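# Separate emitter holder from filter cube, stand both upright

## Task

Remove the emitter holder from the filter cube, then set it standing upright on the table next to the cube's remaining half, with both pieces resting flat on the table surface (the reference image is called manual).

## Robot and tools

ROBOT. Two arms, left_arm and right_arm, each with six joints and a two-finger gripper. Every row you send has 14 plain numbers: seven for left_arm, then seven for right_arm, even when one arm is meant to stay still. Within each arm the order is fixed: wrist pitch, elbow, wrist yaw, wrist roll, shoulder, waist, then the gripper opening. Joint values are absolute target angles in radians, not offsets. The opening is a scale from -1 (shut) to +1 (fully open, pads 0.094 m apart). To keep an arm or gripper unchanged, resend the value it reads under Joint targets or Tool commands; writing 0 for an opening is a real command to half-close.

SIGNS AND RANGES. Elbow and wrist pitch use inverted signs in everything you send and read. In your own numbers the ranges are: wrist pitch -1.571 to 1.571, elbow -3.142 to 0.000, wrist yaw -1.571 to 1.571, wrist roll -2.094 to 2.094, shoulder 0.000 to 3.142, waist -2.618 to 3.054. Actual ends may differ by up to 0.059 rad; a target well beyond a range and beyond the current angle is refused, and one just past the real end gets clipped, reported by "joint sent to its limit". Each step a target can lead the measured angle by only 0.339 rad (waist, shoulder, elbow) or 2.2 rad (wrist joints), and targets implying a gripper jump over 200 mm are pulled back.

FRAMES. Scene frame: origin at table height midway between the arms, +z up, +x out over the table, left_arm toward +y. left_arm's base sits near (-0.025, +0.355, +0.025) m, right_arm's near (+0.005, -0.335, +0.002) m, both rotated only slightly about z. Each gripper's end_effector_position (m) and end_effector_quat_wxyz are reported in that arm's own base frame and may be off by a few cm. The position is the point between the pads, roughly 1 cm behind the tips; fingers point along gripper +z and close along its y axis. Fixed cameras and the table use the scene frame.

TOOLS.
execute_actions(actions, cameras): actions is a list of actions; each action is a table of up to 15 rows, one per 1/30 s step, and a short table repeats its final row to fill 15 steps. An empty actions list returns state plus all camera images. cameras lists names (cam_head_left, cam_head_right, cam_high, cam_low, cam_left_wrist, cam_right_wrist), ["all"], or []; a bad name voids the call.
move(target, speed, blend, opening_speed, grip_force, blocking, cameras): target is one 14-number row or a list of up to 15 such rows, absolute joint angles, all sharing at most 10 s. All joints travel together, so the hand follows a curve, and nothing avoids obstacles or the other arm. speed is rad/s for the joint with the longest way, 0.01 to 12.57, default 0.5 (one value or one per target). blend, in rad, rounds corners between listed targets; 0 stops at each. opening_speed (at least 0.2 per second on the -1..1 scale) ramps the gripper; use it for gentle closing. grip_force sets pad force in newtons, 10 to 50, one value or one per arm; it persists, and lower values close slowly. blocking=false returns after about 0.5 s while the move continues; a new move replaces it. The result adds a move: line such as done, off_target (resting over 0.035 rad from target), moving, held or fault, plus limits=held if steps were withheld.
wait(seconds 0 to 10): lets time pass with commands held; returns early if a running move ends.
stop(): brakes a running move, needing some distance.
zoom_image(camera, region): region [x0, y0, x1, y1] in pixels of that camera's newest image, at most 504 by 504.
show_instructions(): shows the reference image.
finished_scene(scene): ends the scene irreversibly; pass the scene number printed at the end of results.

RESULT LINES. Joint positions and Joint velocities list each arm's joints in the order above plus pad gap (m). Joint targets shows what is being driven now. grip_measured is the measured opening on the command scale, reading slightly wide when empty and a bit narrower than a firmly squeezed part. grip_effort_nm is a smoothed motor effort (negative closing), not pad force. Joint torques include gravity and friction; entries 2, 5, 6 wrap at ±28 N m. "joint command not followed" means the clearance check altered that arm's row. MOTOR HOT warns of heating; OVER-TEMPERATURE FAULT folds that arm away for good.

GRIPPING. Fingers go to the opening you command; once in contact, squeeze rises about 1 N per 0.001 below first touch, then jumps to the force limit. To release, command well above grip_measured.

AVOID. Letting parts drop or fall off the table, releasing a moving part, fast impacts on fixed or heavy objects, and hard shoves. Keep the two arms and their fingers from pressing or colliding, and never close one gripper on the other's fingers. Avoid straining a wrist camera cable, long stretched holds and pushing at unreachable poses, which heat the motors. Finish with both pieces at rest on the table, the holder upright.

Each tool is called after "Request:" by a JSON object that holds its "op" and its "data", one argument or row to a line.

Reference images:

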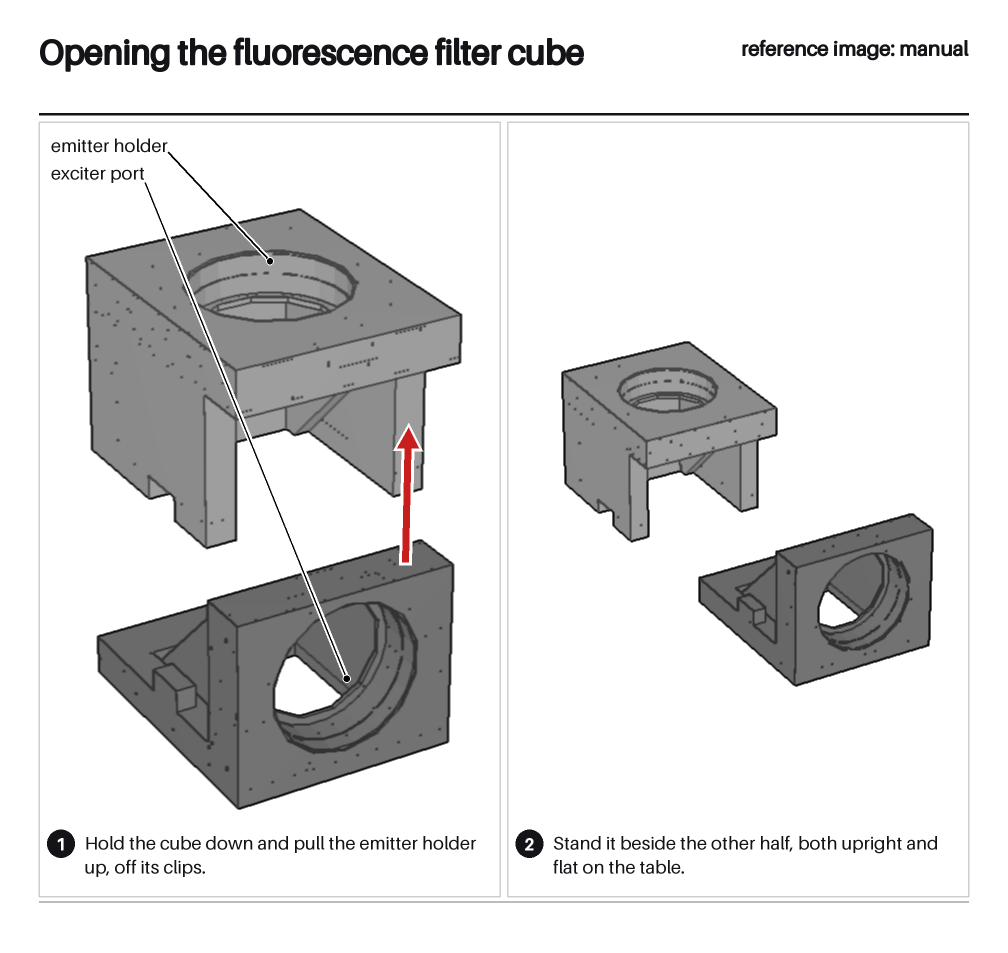

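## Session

Request:
{"op": "execute_actions", "data": {
  "actions": []
}}

Request:
{"op": "zoom_image", "data": {
  "camera": "cam_head_left",
  "region": [350, 180, 510, 340]
}}

Request:
{"op": "zoom_image", "data": {
  "camera": "cam_low",
  "region": [400, 230, 520, 310]
}}

Scene clock: 0.00 s.
left_arm: end_effector_position=(+0.4084, +0.0349, +0.1149) grip_measured=+1.000 grip_effort_nm=n/a end_effector_quat_wxyz=(+0.593, -0.059, +0.802, +0.043) | right_arm: end_effector_position=(+0.4151, -0.0041, +0.1259) grip_measured=+1.000 grip_effort_nm=n/a end_effector_quat_wxyz=(+0.620, +0.004, +0.781, -0.073)
Joint names: [wrist pitch, elbow, wrist yaw, wrist roll, shoulder, waist]
Joint positions: left_arm=[-0.821 -0.413 -0.105 -0.033 1.532 0.037 0.094] | right_arm=[-0.935 -0.41 0.186 -0.069 1.571 0.068 0.094]
Joint velocities: within noise
Joint torques (N m): no reading
Heat: left arm: 24 °C; right arm: 23 °C.
Joint targets: left_arm=[-0.818 -0.419 -0.105 -0.034 1.526 0.037] | right_arm=[-0.935 -0.417 0.188 -0.069 1.563 0.068]
Tool commands: left_gripper/opening=+1.0 right_gripper/opening=+1.0

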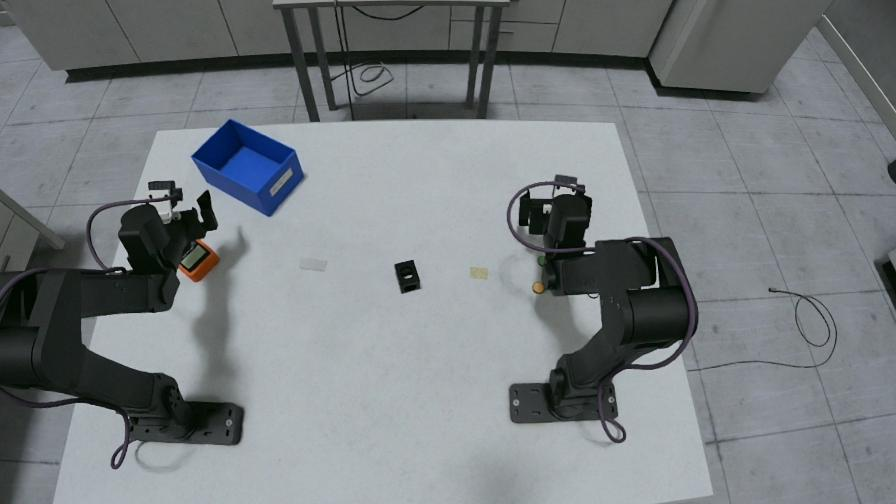

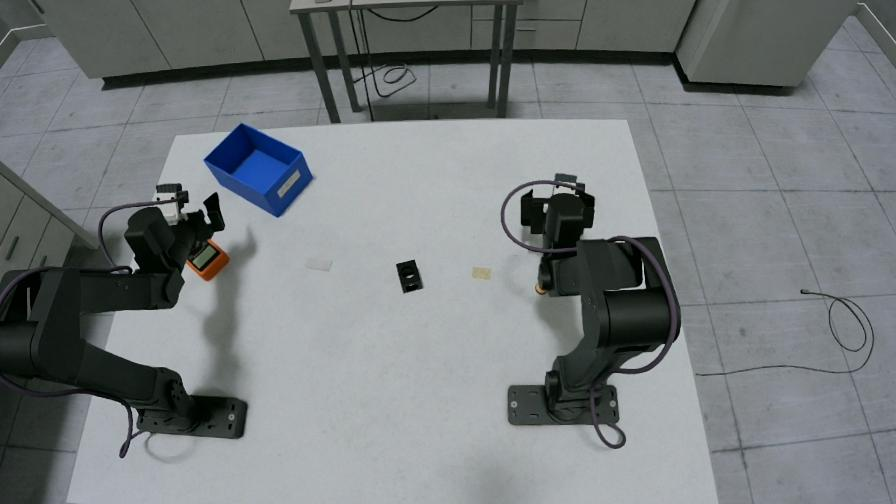

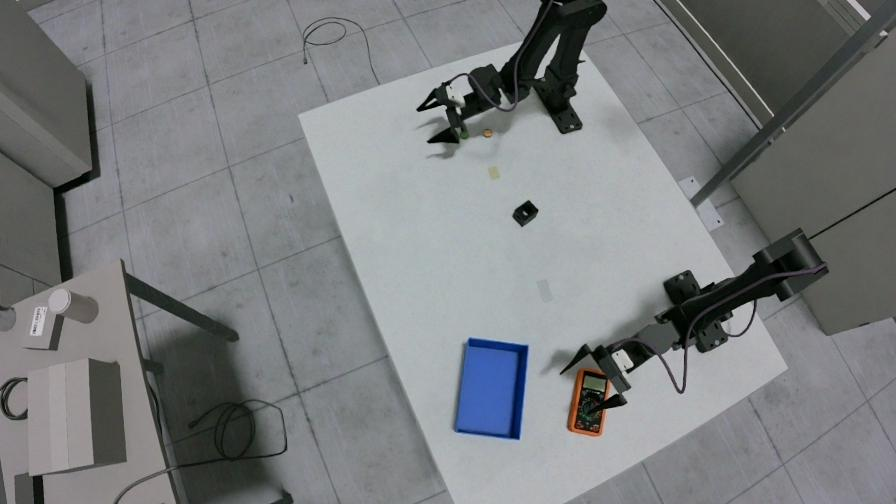

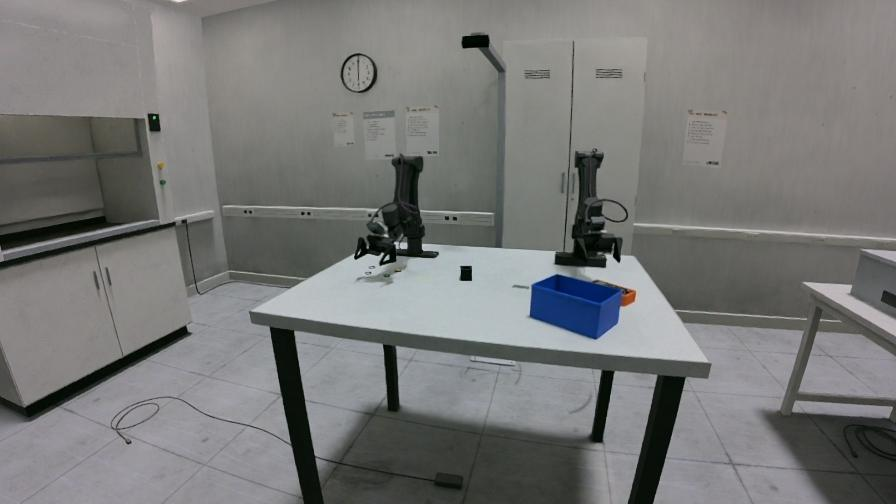

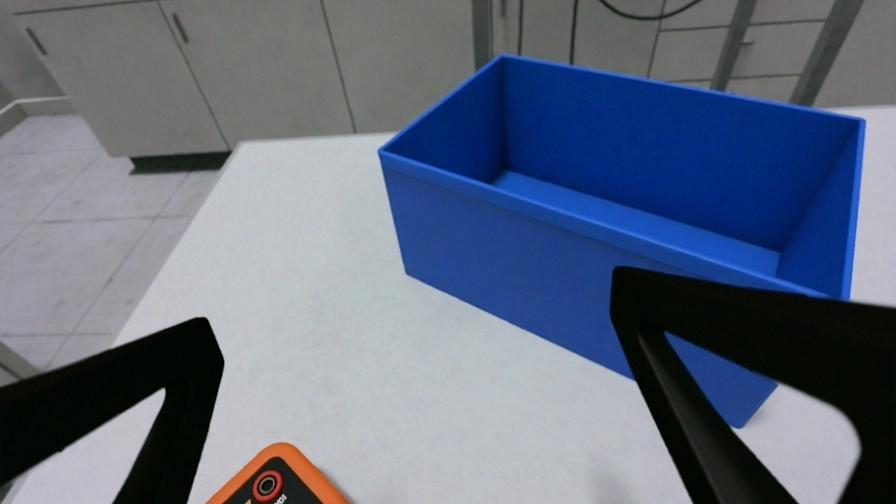

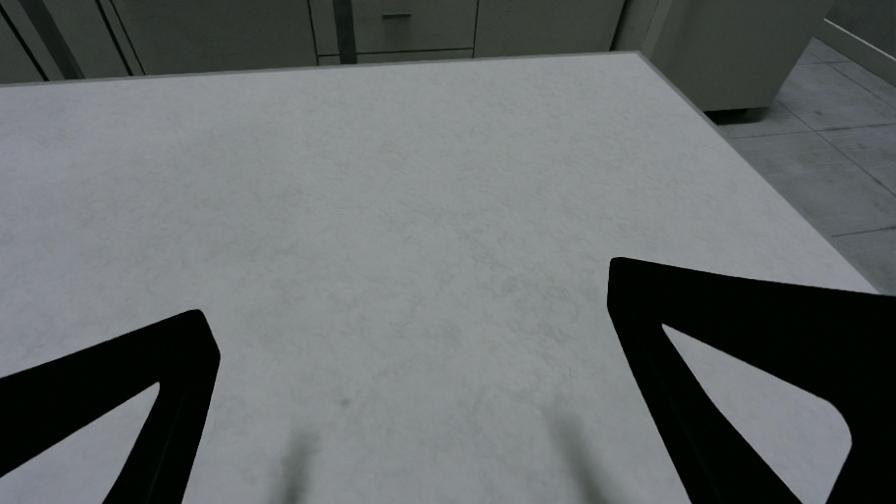

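Scaled by 3.150 from the camera's 896x504 image, which has a finer 1280x720 frame.

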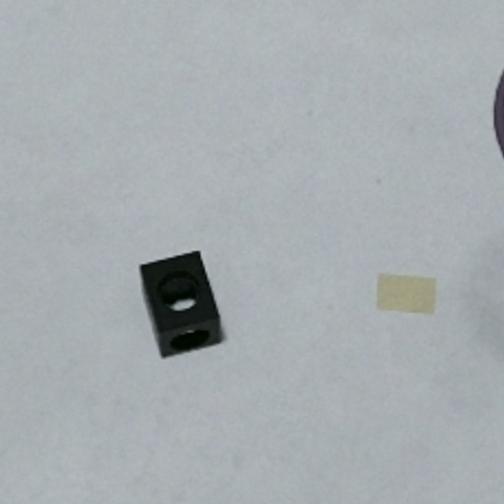

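Scaled by 4.200 from the camera's 896x504 image, which has a finer 1280x720 frame.

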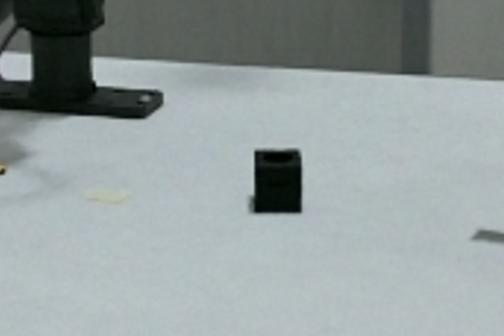

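Request:
{"op": "move", "data": {
  "target": [
    [-0.80, -0.43, -0.105, -0.034, 1.15, 0.037, 1, -0.935, -0.417, 0.188, -0.069, 1.563, 0.068, 1],
    [-0.65, -0.70, -0.40, -0.30, 1.40, -0.80, 1, -0.935, -0.417, 0.188, -0.069, 1.563, 0.068, 1],
    [-0.4765, -0.798, -0.869, -0.584, 1.988, -1.336, 1, -0.935, -0.417, 0.188, -0.069, 1.563, 0.068, 1]
  ],
  "speed": [0.8, 1.0, 0.9],
  "blend": [0.1, 0.15, 0],
  "grip_force": 50,
  "cameras": ["cam_left_wrist", "cam_head_left"]
}}

Scene clock: 12.00 s.
left_arm: end_effector_position=(+0.2264, -0.3717, +0.0313) grip_measured=+1.000 grip_effort_nm=0.05 end_effector_quat_wxyz=(+0.525, +0.152, +0.832, -0.096) | right_arm: end_effector_position=(+0.4151, -0.0041, +0.1259) grip_measured=+1.000 grip_effort_nm=0.01 end_effector_quat_wxyz=(+0.620, +0.004, +0.781, -0.073)
Joint names: [wrist pitch, elbow, wrist yaw, wrist roll, shoulder, waist]
Joint positions: left_arm=[-0.489 -0.779 -0.848 -0.573 1.977 -1.342 0.094] | right_arm=[-0.935 -0.41 0.186 -0.069 1.571 0.068 0.094]
Joint torques (N m): left_arm=[-1.48 -5.27 -0.55 -0.21 -7.23 0.61] | right_arm=[-1.9 -5.78 0.05 -0.02 -6.11 -0.03]
Heat: left arm: 26 °C; right arm: 24 °C.
Joint targets: left_arm=[-0.476 -0.798 -0.869 -0.584 1.988 -1.336] | right_arm=[-0.935 -0.417 0.188 -0.069 1.563 0.068]
move: done
Images, in order (width x height): cam_head_left 896x504, cam_left_wrist 896x504.

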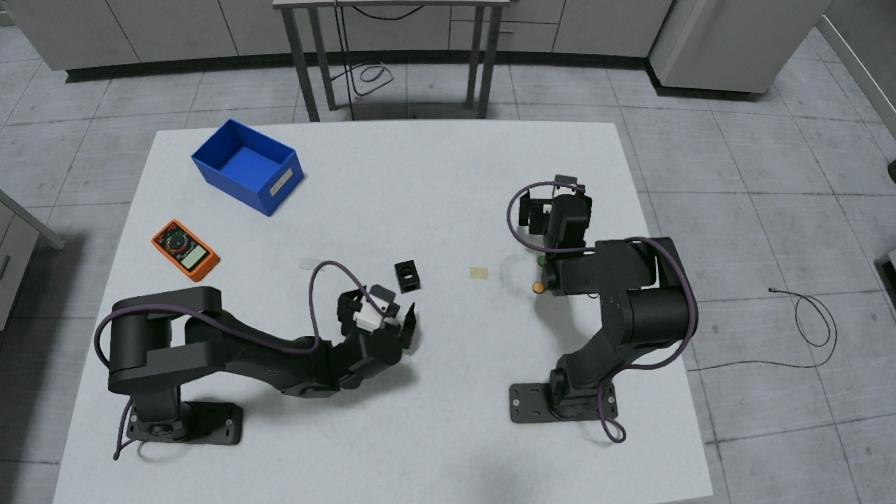

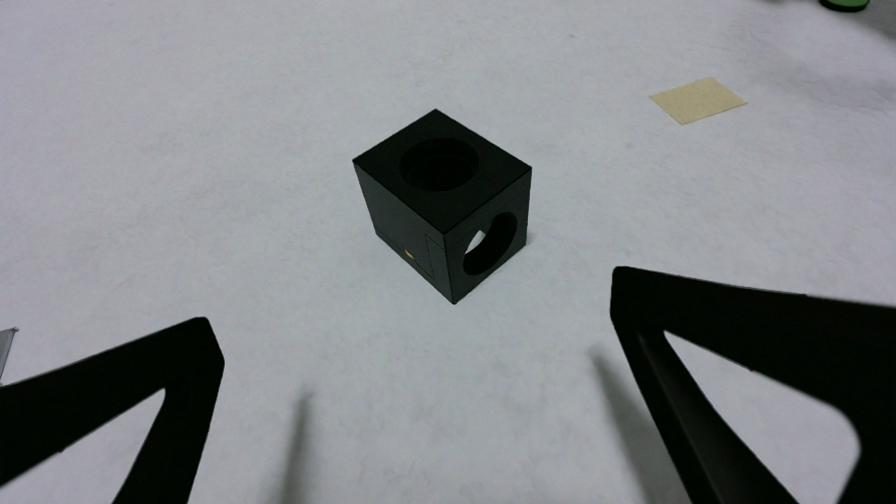

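Request:
{"op": "move", "data": {
  "target": [
    [-0.476,-0.798,-0.869,-0.584,1.988,-1.336,1,0.9,-1.342,0,0.4,1.45,0.6,1],
    [-0.476,-0.798,-0.869,-0.584,1.988,-1.336,1,1.326,-1.896,0,0.685,2.14,0.871,1]
  ],
  "speed": 0.9,
  "blend": [0.15, 0],
  "cameras": ["cam_right_wrist", "cam_left_wrist", "cam_high"]
}}

Scene clock: 18.33 s.
left_arm: end_effector_position=(+0.2265, -0.3716, +0.0313) grip_measured=+1.000 grip_effort_nm=0.05 end_effector_quat_wxyz=(+0.525, +0.151, +0.832, -0.096) | right_arm: end_effector_position=(+0.2662, +0.3200, +0.0855) grip_measured=+1.000 grip_effort_nm=0.01 end_effector_quat_wxyz=(+0.003, -0.099, +0.995, +0.006)
Joint names: [wrist pitch, elbow, wrist yaw, wrist roll, shoulder, waist]
Joint positions: left_arm=[-0.489 -0.779 -0.848 -0.573 1.977 -1.342 0.094] | right_arm=[1.296 -1.872 -0.004 0.674 2.135 0.873 0.094]
Joint torques (N m): left_arm=[-1.47 -5.31 -0.53 -0.17 -7.19 0.55] | right_arm=[0.02 -8.2 0.04 0.09 -10.73 -0.2]
Heat: left arm: 26 °C; right arm: 24 °C.
Joint targets: left_arm=[-0.476 -0.798 -0.869 -0.584 1.988 -1.336] | right_arm=[1.326 -1.896 0.000 0.685 2.140 0.871]
move: done
Images, in order (width x height): cam_high 896x504, cam_left_wrist 896x504, cam_right_wrist 896x504.

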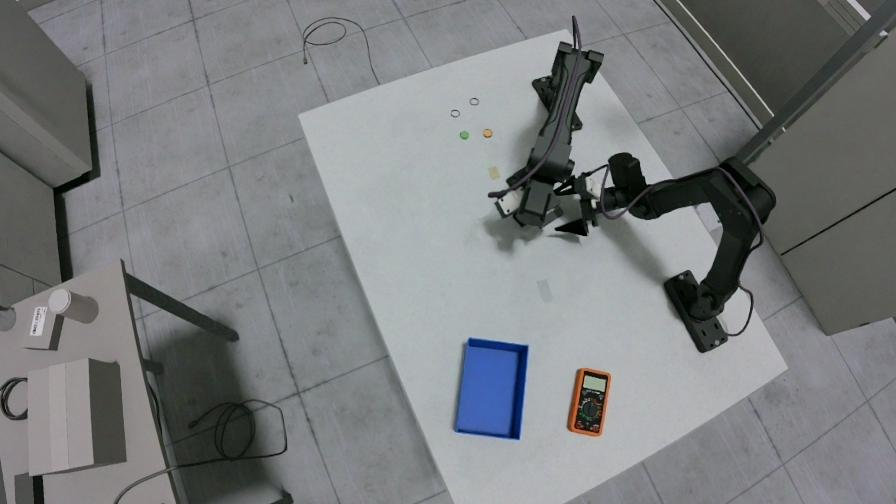

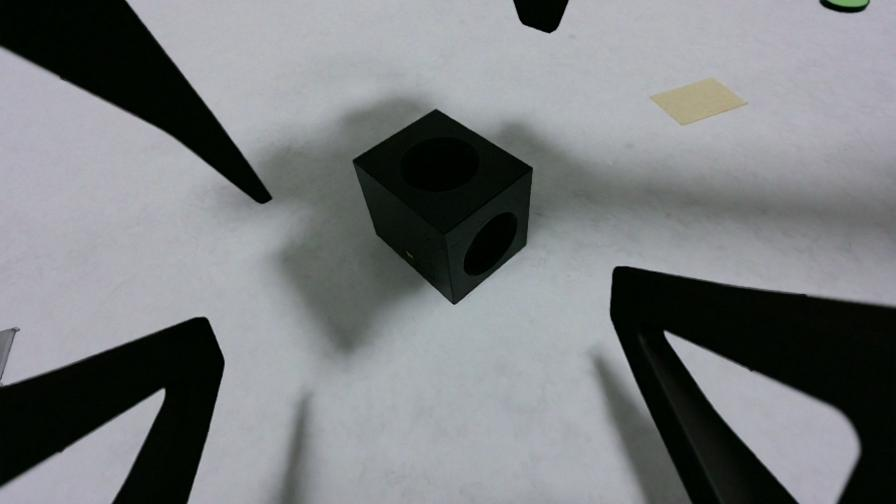

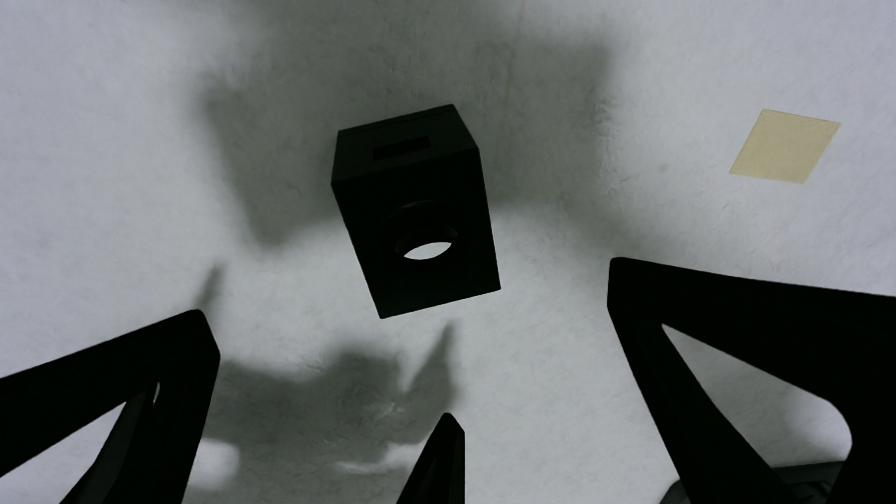

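Request:
{"op": "move", "data": {
  "target": [-0.476,-0.798,-0.869,-0.584,1.988,-1.336,1,1.231,-1.778,0,0.580,2.132,0.867,1],
  "speed": 0.3,
  "cameras": ["cam_right_wrist"]
}}

Scene clock: 23.37 s.
left_arm: end_effector_position=(+0.2265, -0.3716, +0.0313) grip_measured=+1.000 grip_effort_nm=0.05 end_effector_quat_wxyz=(+0.525, +0.151, +0.832, -0.096) | right_arm: end_effector_position=(+0.2631, +0.3163, +0.0641) grip_measured=+1.000 grip_effort_nm=0.01 end_effector_quat_wxyz=(-0.002, -0.144, +0.990, +0.001)
Joint names: [wrist pitch, elbow, wrist yaw, wrist roll, shoulder, waist]
Joint positions: left_arm=[-0.489 -0.779 -0.848 -0.573 1.977 -1.342 0.094] | right_arm=[1.224 -1.787 -0.004 0.584 2.135 0.873 0.094]
Joint torques (N m): left_arm=[-1.47 -5.29 -0.53 -0.15 -7.19 0.55] | right_arm=[-0.21 -4.96 0.04 -0.06 -11.41 -0.55]
Heat: left arm: 26 °C; right arm: 24 °C.
Joint targets: left_arm=[-0.476 -0.798 -0.869 -0.584 1.988 -1.336] | right_arm=[1.231 -1.778 0.000 0.580 2.132 0.867]
move: done
Images, in order (width x height): cam_right_wrist 896x504.

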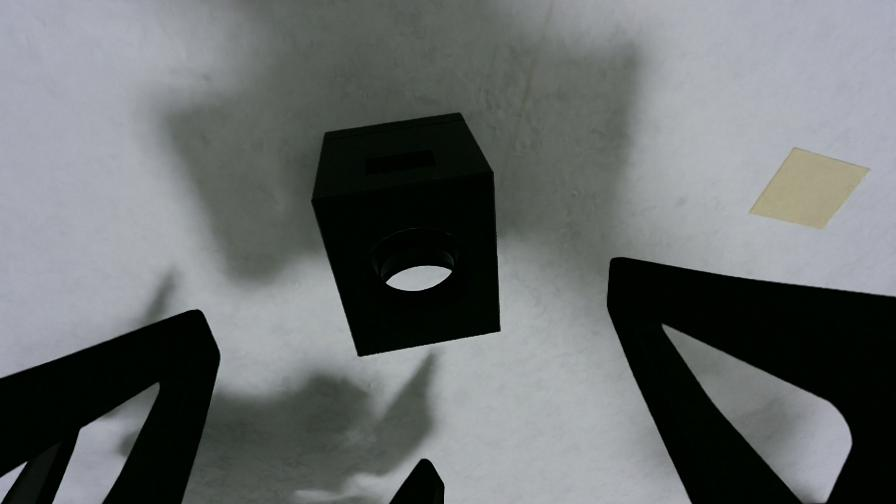

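Request:
{"op": "move", "data": {
  "target": [-0.476,-0.798,-0.869,-0.584,1.988,-1.336,1,1.088,-1.652,0,0.538,2.132,0.867,1],
  "speed": 0.25,
  "cameras": ["cam_right_wrist", "cam_left_wrist"]
}}

Scene clock: 27.50 s.
left_arm: end_effector_position=(+0.2265, -0.3716, +0.0313) grip_measured=+1.000 grip_effort_nm=0.05 end_effector_quat_wxyz=(+0.525, +0.151, +0.832, -0.096) | right_arm: end_effector_position=(+0.2623, +0.3152, +0.0329) grip_measured=+1.000 grip_effort_nm=0.01 end_effector_quat_wxyz=(+0.004, -0.164, +0.986, +0.007)
Joint names: [wrist pitch, elbow, wrist yaw, wrist roll, shoulder, waist]
Joint positions: left_arm=[-0.489 -0.779 -0.848 -0.573 1.977 -1.342 0.094] | right_arm=[1.082 -1.661 -0.004 0.542 2.135 0.873 0.094]
Joint torques (N m): left_arm=[-1.48 -5.33 -0.52 -0.16 -7.15 0.55] | right_arm=[-0.23 -4.78 0.04 -0.07 -11.3 -0.51]
Heat: left arm: 26 °C; right arm: 25 °C.
Joint targets: left_arm=[-0.476 -0.798 -0.869 -0.584 1.988 -1.336] | right_arm=[1.088 -1.652 0.000 0.538 2.132 0.867]
move: done
Images, in order (width x height): cam_left_wrist 896x504, cam_right_wrist 896x504.

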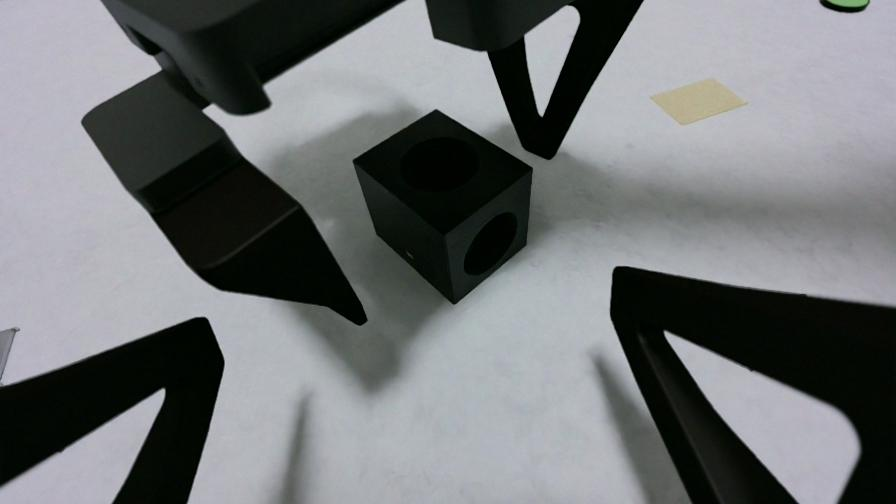

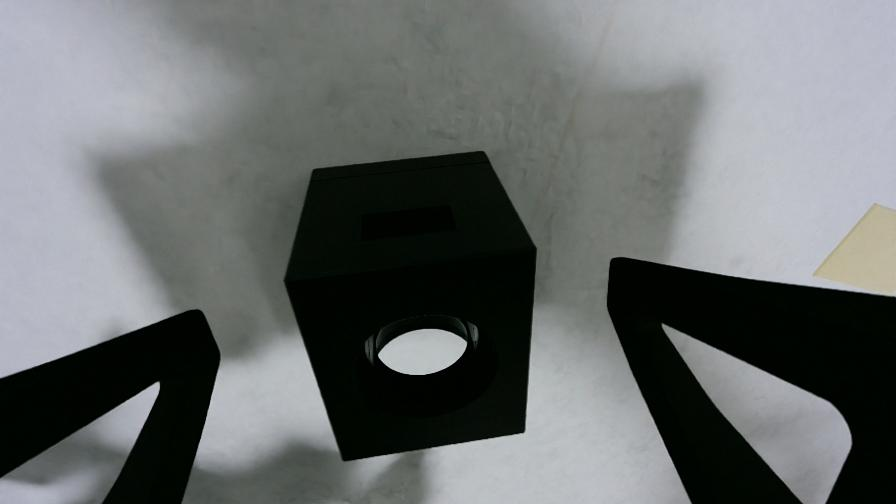

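Request:
{"op": "move", "data": {
  "target": [
    [-0.476,-0.798,-0.869,-0.584,1.988,-1.336,1,1.088,-1.652,0,0.538,2.132,0.867,-0.02]
  ],
  "opening_speed": 1.5
}}

Request:
{"op": "move", "data": {
  "target": [
    [-0.476,-0.798,-0.869,-0.584,1.988,-1.336,1,1.088,-1.652,0,0.538,2.132,0.867,-0.3]
  ],
  "opening_speed": 0.3,
  "cameras": ["cam_right_wrist", "cam_left_wrist"]
}}

Scene clock: 29.67 s.
left_arm: end_effector_position=(+0.2265, -0.3716, +0.0313) grip_measured=+1.000 grip_effort_nm=0.05 end_effector_quat_wxyz=(+0.525, +0.151, +0.832, -0.096) | right_arm: end_effector_position=(+0.2624, +0.3154, +0.0329) grip_measured=-0.017 grip_effort_nm=-0.13 end_effector_quat_wxyz=(+0.005, -0.165, +0.986, +0.007)
Joint names: [wrist pitch, elbow, wrist yaw, wrist roll, shoulder, waist]
Joint positions: left_arm=[-0.489 -0.779 -0.848 -0.573 1.977 -1.342 0.094] | right_arm=[1.082 -1.661 -0.004 0.541 2.135 0.873 0.046]
Joint torques (N m): left_arm=[-1.48 -5.34 -0.53 -0.16 -7.19 0.53] | right_arm=[-0.23 -4.83 0.05 -0.03 -11.29 -0.54]
Heat: left arm: 26 °C; right arm: 25 °C.
Joint targets: left_arm=[-0.476 -0.798 -0.869 -0.584 1.988 -1.336] | right_arm=[1.088 -1.652 0.000 0.538 2.132 0.867]
move: done

Scene clock: 30.80 s.
left_arm: end_effector_position=(+0.2265, -0.3716, +0.0313) grip_measured=+1.000 grip_effort_nm=0.05 end_effector_quat_wxyz=(+0.525, +0.151, +0.832, -0.096) | right_arm: end_effector_position=(+0.2624, +0.3153, +0.0329) grip_measured=-0.164 grip_effort_nm=-1.02 end_effector_quat_wxyz=(+0.005, -0.165, +0.986, +0.007)
Joint names: [wrist pitch, elbow, wrist yaw, wrist roll, shoulder, waist]
Joint positions: left_arm=[-0.489 -0.779 -0.848 -0.573 1.977 -1.342 0.094] | right_arm=[1.082 -1.661 -0.004 0.541 2.135 0.873 0.039]
Joint torques (N m): left_arm=[-1.47 -5.34 -0.51 -0.16 -7.15 0.58] | right_arm=[-0.23 -4.79 0.04 -0.05 -11.25 -0.54]
Heat: left arm: 26 °C; right arm: 25 °C.
Joint targets: left_arm=[-0.476 -0.798 -0.869 -0.584 1.988 -1.336] | right_arm=[1.088 -1.652 0.000 0.538 2.132 0.867]
move: done
Images, in order (width x height): cam_left_wrist 896x504, cam_right_wrist 896x504.

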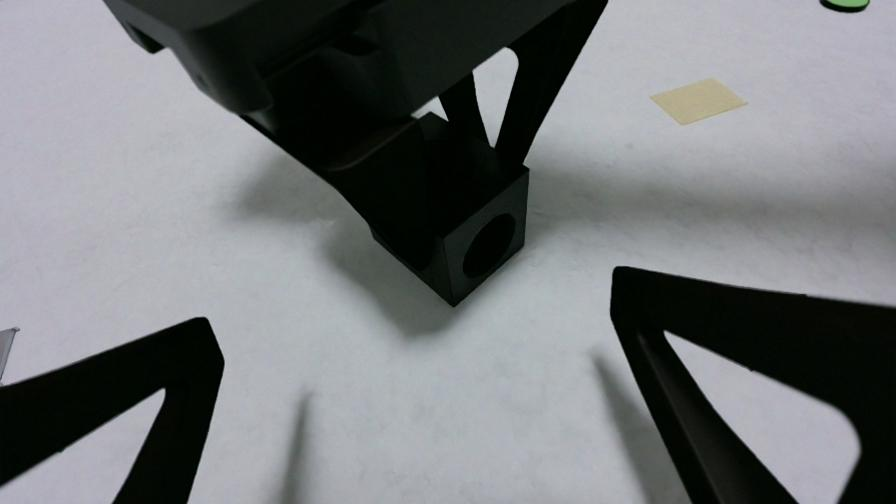

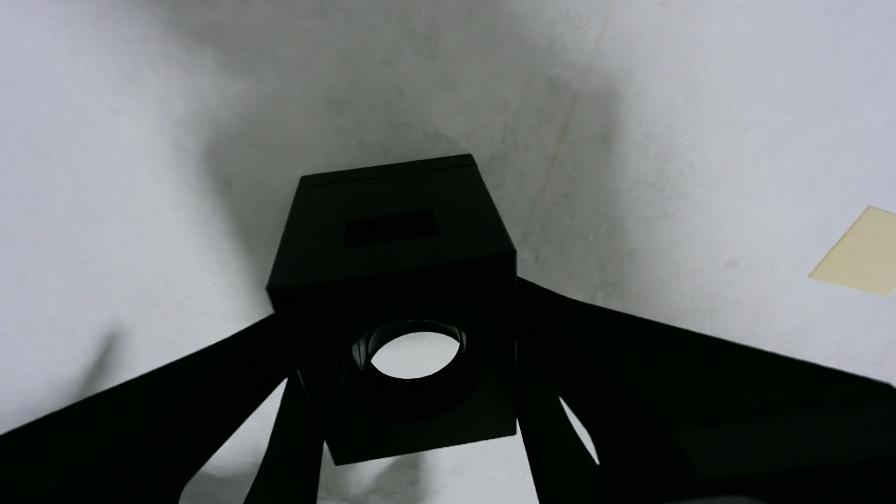

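Request:
{"op": "move", "data": {
  "target": [
    [-0.476,-0.798,-0.869,-0.584,1.988,-1.336,1,1.168,-1.733,0,0.538,2.122,0.867,-0.35],
    [-0.476,-0.798,-0.869,-0.584,1.988,-1.336,1,1.120,-1.601,0,1.097,2.060,0.806,-0.35]
  ],
  "speed": [0.2, 0.45],
  "blend": [0.02, 0],
  "opening_speed": 0.3,
  "cameras": ["cam_right_wrist", "cam_left_wrist"]
}}

Scene clock: 35.60 s.
left_arm: end_effector_position=(+0.2265, -0.3716, +0.0313) grip_measured=+1.000 grip_effort_nm=0.05 end_effector_quat_wxyz=(+0.525, +0.151, +0.832, -0.096) | right_arm: end_effector_position=(+0.2656, +0.2858, +0.0332) grip_measured=-0.165 grip_effort_nm=-1.02 end_effector_quat_wxyz=(-0.013, +0.134, +0.991, -0.010)
Joint names: [wrist pitch, elbow, wrist yaw, wrist roll, shoulder, waist]
Joint positions: left_arm=[-0.489 -0.779 -0.848 -0.573 1.977 -1.342 0.094] | right_arm=[1.111 -1.611 -0.01 1.083 2.102 0.815 0.039]
Joint velocities: left_arm=[0.154 0.017 0.051 -0.007 0.007 0.002 0] | right_arm=[within noise]
Joint torques (N m): left_arm=[-1.48 -5.34 -0.52 -0.14 -7.15 0.51] | right_arm=[-0.12 -4.57 0.11 0.14 -14.31 -0.77]
Heat: left arm: 26 °C; right arm: 26 °C.
Joint targets: left_arm=[-0.476 -0.798 -0.869 -0.584 1.988 -1.336] | right_arm=[1.120 -1.601 0.000 1.097 2.060 0.806]
move: off_target (right_arm); right_arm: the shoulder is farthest, 0.042 rad from its target
Images, in order (width x height): cam_left_wrist 896x504, cam_right_wrist 896x504.

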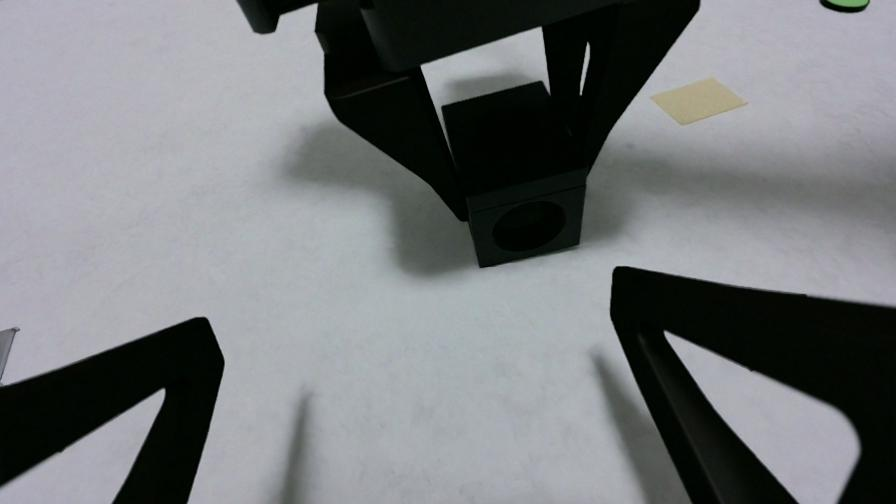

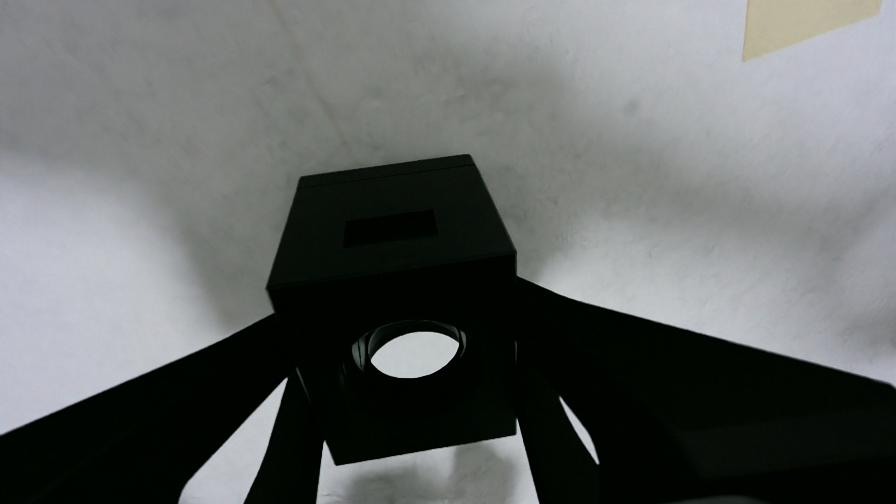

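Request:
{"op": "move", "data": {
  "target": [
    [-0.476,-0.798,-0.869,-0.584,1.988,-1.336,1,1.120,-1.601,0,1.110,2.010,0.806,-0.35],
    [-0.476,-0.798,-0.869,-0.584,1.988,-1.336,1,1.057,-1.556,0,1.110,2.080,0.806,-0.35]
  ],
  "speed": [0.2, 0.15],
  "cameras": ["cam_right_wrist", "cam_left_wrist"]
}}

Scene clock: 38.27 s.
left_arm: end_effector_position=(+0.2265, -0.3716, +0.0313) grip_measured=+1.000 grip_effort_nm=0.05 end_effector_quat_wxyz=(+0.525, +0.151, +0.832, -0.096) | right_arm: end_effector_position=(+0.2679, +0.2883, +0.0341) grip_measured=-0.165 grip_effort_nm=-1.02 end_effector_quat_wxyz=(+0.000, +0.142, +0.990, +0.010)
Joint names: [wrist pitch, elbow, wrist yaw, wrist roll, shoulder, waist]
Joint positions: left_arm=[-0.489 -0.779 -0.848 -0.573 1.977 -1.342 0.094] | right_arm=[1.049 -1.564 -0.011 1.099 2.068 0.815 0.039]
Joint torques (N m): left_arm=[-1.46 -5.33 -0.51 -0.15 -7.13 0.5] | right_arm=[-0.23 -5.01 0.1 0.11 -9.55 -0.8]
Heat: left arm: 26 °C; right arm: 27 °C.
Joint targets: left_arm=[-0.476 -0.798 -0.869 -0.584 1.988 -1.336] | right_arm=[1.057 -1.556 0.000 1.110 2.080 0.806]
move: done
Images, in order (width x height): cam_left_wrist 896x504, cam_right_wrist 896x504.

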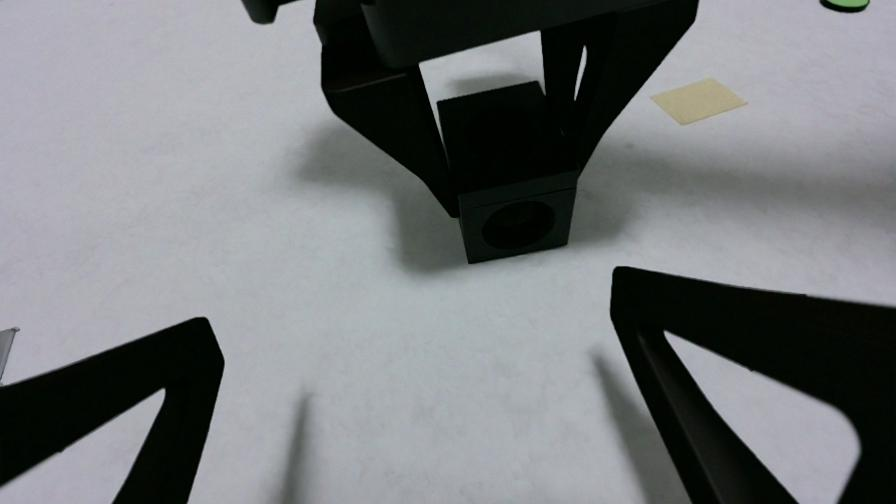

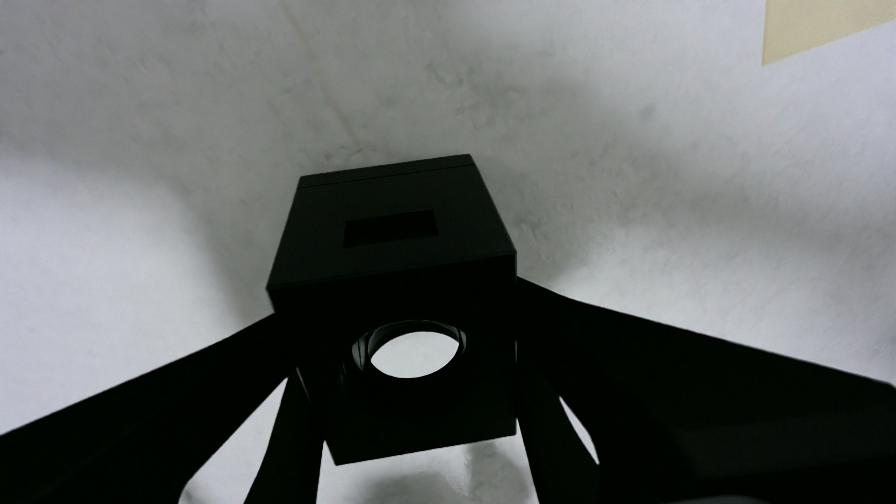

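Request:
{"op": "move", "data": {
  "target": [-0.52,-0.962,-0.895,-0.612,2.20,-1.367,1,1.057,-1.556,0,1.110,2.080,0.806,-0.35],
  "speed": 0.3,
  "cameras": ["cam_left_wrist"]
}}

Scene clock: 39.93 s.
left_arm: end_effector_position=(+0.2292, -0.4081, +0.0003) grip_measured=+1.000 grip_effort_nm=0.05 end_effector_quat_wxyz=(+0.527, +0.146, +0.832, -0.094) | right_arm: end_effector_position=(+0.2679, +0.2883, +0.0341) grip_measured=-0.165 grip_effort_nm=-1.02 end_effector_quat_wxyz=(+0.000, +0.142, +0.990, +0.010)
Joint names: [wrist pitch, elbow, wrist yaw, wrist roll, shoulder, waist]
Joint positions: left_arm=[-0.508 -0.942 -0.873 -0.601 2.177 -1.361 0.094] | right_arm=[1.049 -1.564 -0.011 1.099 2.068 0.815 0.039]
Joint torques (N m): left_arm=[-1.76 -5.23 -0.53 -0.15 -7.69 -0.42] | right_arm=[-0.23 -4.92 0.12 0.1 -9.59 -0.84]
Heat: left arm: 26 °C; right arm: 27 °C.
Joint targets: left_arm=[-0.520 -0.962 -0.895 -0.612 2.200 -1.367] | right_arm=[1.057 -1.556 0.000 1.110 2.080 0.806]
move: done
Images, in order (width x height): cam_left_wrist 896x504.

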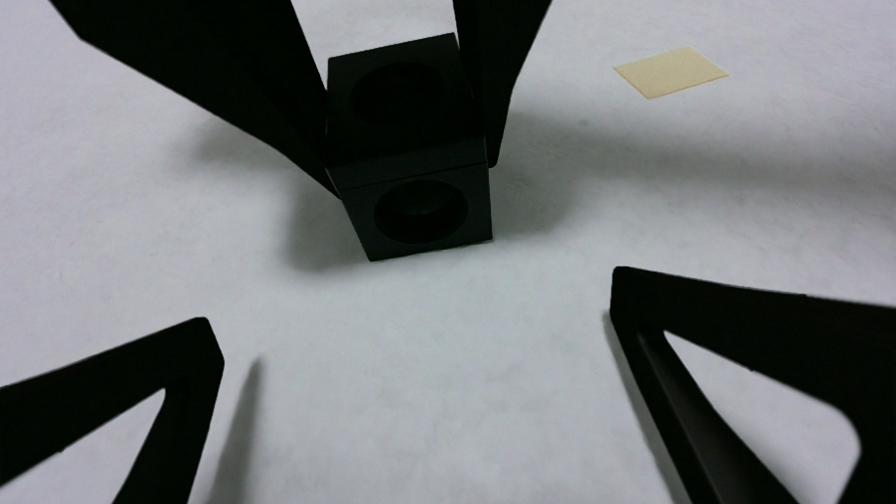

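Request:
{"op": "move", "data": {
  "target": [-0.53,-1.05,-0.820,-0.536,2.259,-1.300,1,1.057,-1.556,0,1.110,2.080,0.806,-0.35],
  "speed": 0.12,
  "cameras": ["cam_left_wrist", "cam_right_wrist"]
}}

Scene clock: 41.80 s.
left_arm: end_effector_position=(+0.2523, -0.4260, -0.0026) grip_measured=+1.000 grip_effort_nm=0.05 end_effector_quat_wxyz=(+0.522, +0.153, +0.833, -0.099) | right_arm: end_effector_position=(+0.2679, +0.2883, +0.0341) grip_measured=-0.165 grip_effort_nm=-1.02 end_effector_quat_wxyz=(+0.000, +0.142, +0.990, +0.010)
Joint names: [wrist pitch, elbow, wrist yaw, wrist roll, shoulder, waist]
Joint positions: left_arm=[-0.517 -1.031 -0.812 -0.54 2.232 -1.306 0.094] | right_arm=[1.049 -1.564 -0.011 1.099 2.068 0.815 0.039]
Joint torques (N m): left_arm=[-1.77 -5.41 -0.36 -0.01 -8.02 0.53] | right_arm=[-0.24 -4.88 0.1 0.1 -9.5 -0.81]
Heat: left arm: 26 °C; right arm: 27 °C.
Joint targets: left_arm=[-0.530 -1.050 -0.820 -0.536 2.259 -1.300] | right_arm=[1.057 -1.556 0.000 1.110 2.080 0.806]
move: done
Images, in order (width x height): cam_left_wrist 896x504, cam_right_wrist 896x504.

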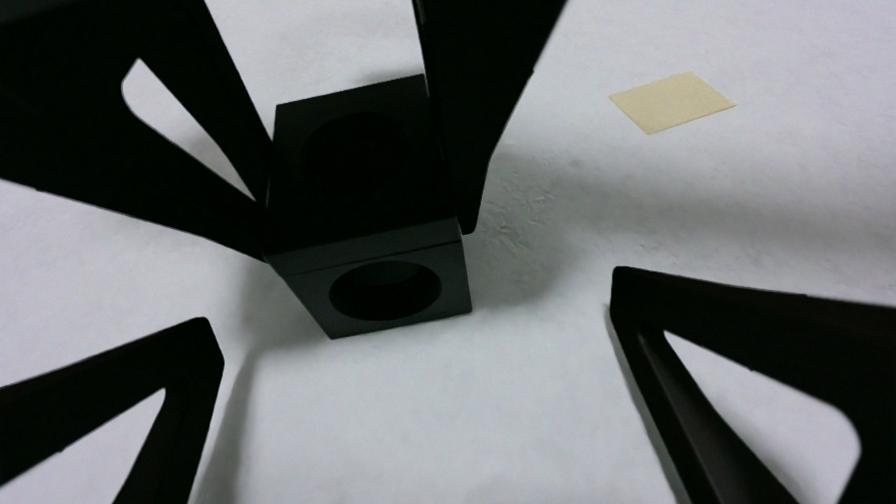

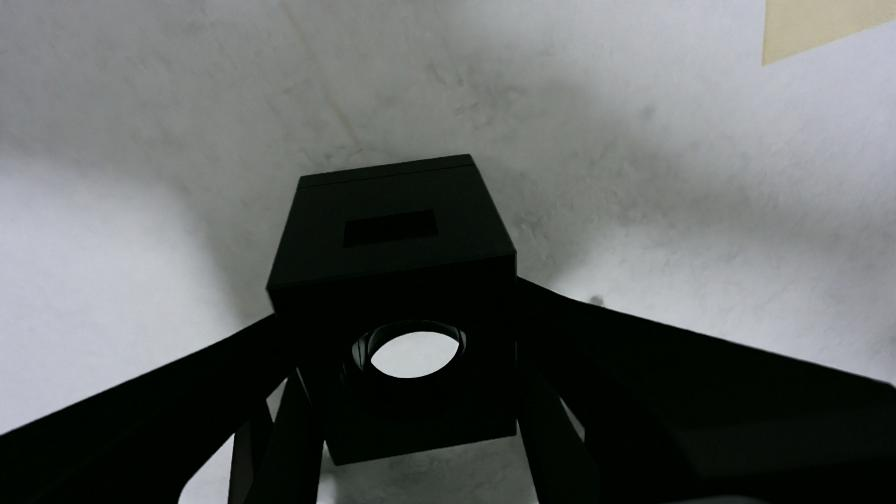

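Request:
{"op": "move", "data": {
  "target": [-0.53,-1.05,-0.826,-0.536,2.259,-1.286,1,1.057,-1.556,0,1.110,2.080,0.806,-0.35],
  "speed": 0.1,
  "cameras": ["cam_left_wrist"]
}}

Scene clock: 43.03 s.
left_arm: end_effector_position=(+0.2579, -0.4227, -0.0027) grip_measured=+1.000 grip_effort_nm=0.05 end_effector_quat_wxyz=(+0.523, +0.148, +0.834, -0.096) | right_arm: end_effector_position=(+0.2679, +0.2883, +0.0341) grip_measured=-0.165 grip_effort_nm=-1.02 end_effector_quat_wxyz=(+0.000, +0.142, +0.990, +0.010)
Joint names: [wrist pitch, elbow, wrist yaw, wrist roll, shoulder, waist]
Joint positions: left_arm=[-0.517 -1.031 -0.811 -0.539 2.232 -1.292 0.094] | right_arm=[1.049 -1.564 -0.011 1.099 2.068 0.815 0.039]
Joint torques (N m): left_arm=[-1.79 -5.37 -0.44 0.01 -8.03 0.57] | right_arm=[-0.22 -4.88 0.11 0.11 -9.52 -0.83]
Heat: left arm: 26 °C; right arm: 27 °C.
Joint targets: left_arm=[-0.530 -1.050 -0.826 -0.536 2.259 -1.286] | right_arm=[1.057 -1.556 0.000 1.110 2.080 0.806]
move: done
Images, in order (width x height): cam_left_wrist 896x504.

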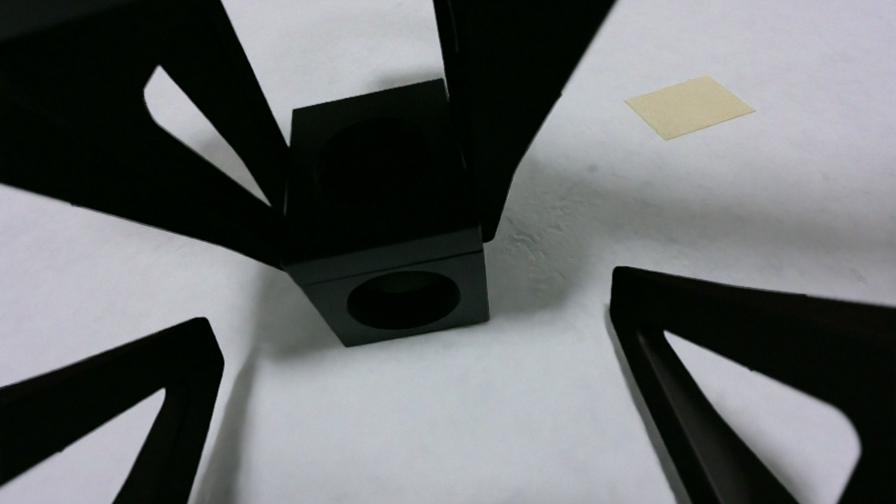

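Request:
{"op": "move", "data": {
  "target": [-0.53,-1.05,-0.826,-0.536,2.259,-1.286,-0.02,1.057,-1.556,0,1.110,2.080,0.806,-0.35],
  "opening_speed": 1.2
}}

Request:
{"op": "move", "data": {
  "target": [-0.53,-1.05,-0.826,-0.536,2.259,-1.286,-0.3,1.057,-1.556,0,1.110,2.080,0.806,-0.35],
  "opening_speed": 0.3,
  "cameras": ["cam_left_wrist", "cam_right_wrist"]
}}

Scene clock: 45.33 s.
left_arm: end_effector_position=(+0.2579, -0.4227, -0.0026) grip_measured=-0.018 grip_effort_nm=-0.03 end_effector_quat_wxyz=(+0.523, +0.148, +0.834, -0.096) | right_arm: end_effector_position=(+0.2679, +0.2883, +0.0341) grip_measured=-0.165 grip_effort_nm=-1.02 end_effector_quat_wxyz=(+0.000, +0.142, +0.990, +0.010)
Joint names: [wrist pitch, elbow, wrist yaw, wrist roll, shoulder, waist]
Joint positions: left_arm=[-0.518 -1.031 -0.811 -0.539 2.232 -1.292 0.046] | right_arm=[1.049 -1.564 -0.011 1.099 2.068 0.815 0.039]
Joint torques (N m): left_arm=[-1.77 -5.35 -0.46 0 -7.99 0.58] | right_arm=[-0.23 -4.93 0.1 0.11 -9.52 -0.84]
Heat: left arm: 26 °C; right arm: 27 °C.
Joint targets: left_arm=[-0.530 -1.050 -0.826 -0.536 2.259 -1.286] | right_arm=[1.057 -1.556 0.000 1.110 2.080 0.806]
move: done

Scene clock: 46.53 s.
left_arm: end_effector_position=(+0.2588, -0.4214, -0.0029) grip_measured=-0.298 grip_effort_nm=-0.05 end_effector_quat_wxyz=(+0.524, +0.147, +0.834, -0.092) | right_arm: end_effector_position=(+0.2687, +0.2869, +0.0341) grip_measured=-0.165 grip_effort_nm=-1.02 end_effector_quat_wxyz=(+0.002, +0.142, +0.990, +0.008)
Joint names: [wrist pitch, elbow, wrist yaw, wrist roll, shoulder, waist]
Joint positions: left_arm=[-0.516 -1.031 -0.818 -0.537 2.234 -1.292 0.033] | right_arm=[1.051 -1.564 -0.007 1.097 2.068 0.812 0.039]
Joint torques (N m): left_arm=[-1.79 -5.34 -0.37 -0.02 -8.16 0.42] | right_arm=[-0.21 -4.94 0.06 0.12 -9.61 -0.58]
Heat: left arm: 26 °C; right arm: 27 °C.
Joint targets: left_arm=[-0.530 -1.050 -0.826 -0.536 2.259 -1.286] | right_arm=[1.057 -1.556 0.000 1.110 2.080 0.806]
move: done
Images, in order (width x height): cam_left_wrist 896x504, cam_right_wrist 896x504.

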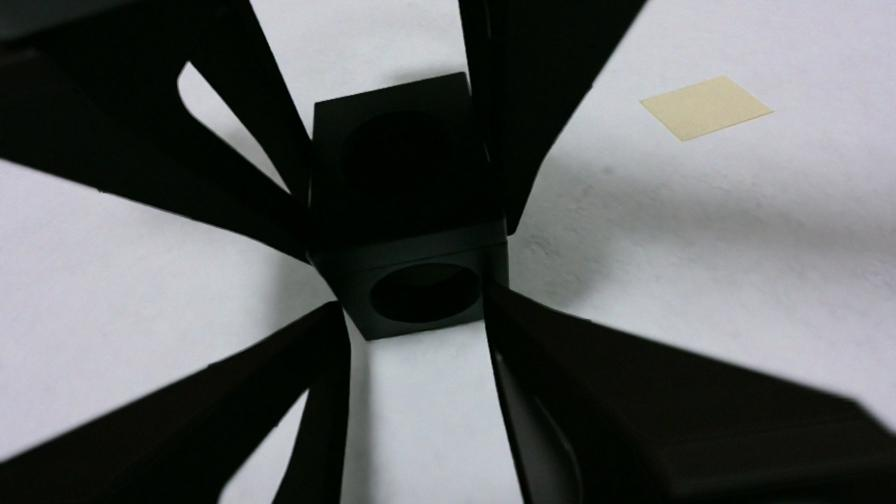

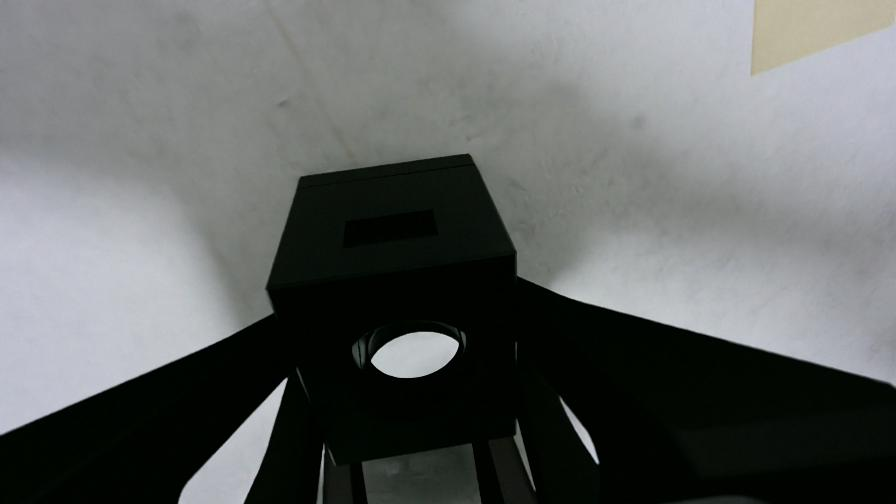

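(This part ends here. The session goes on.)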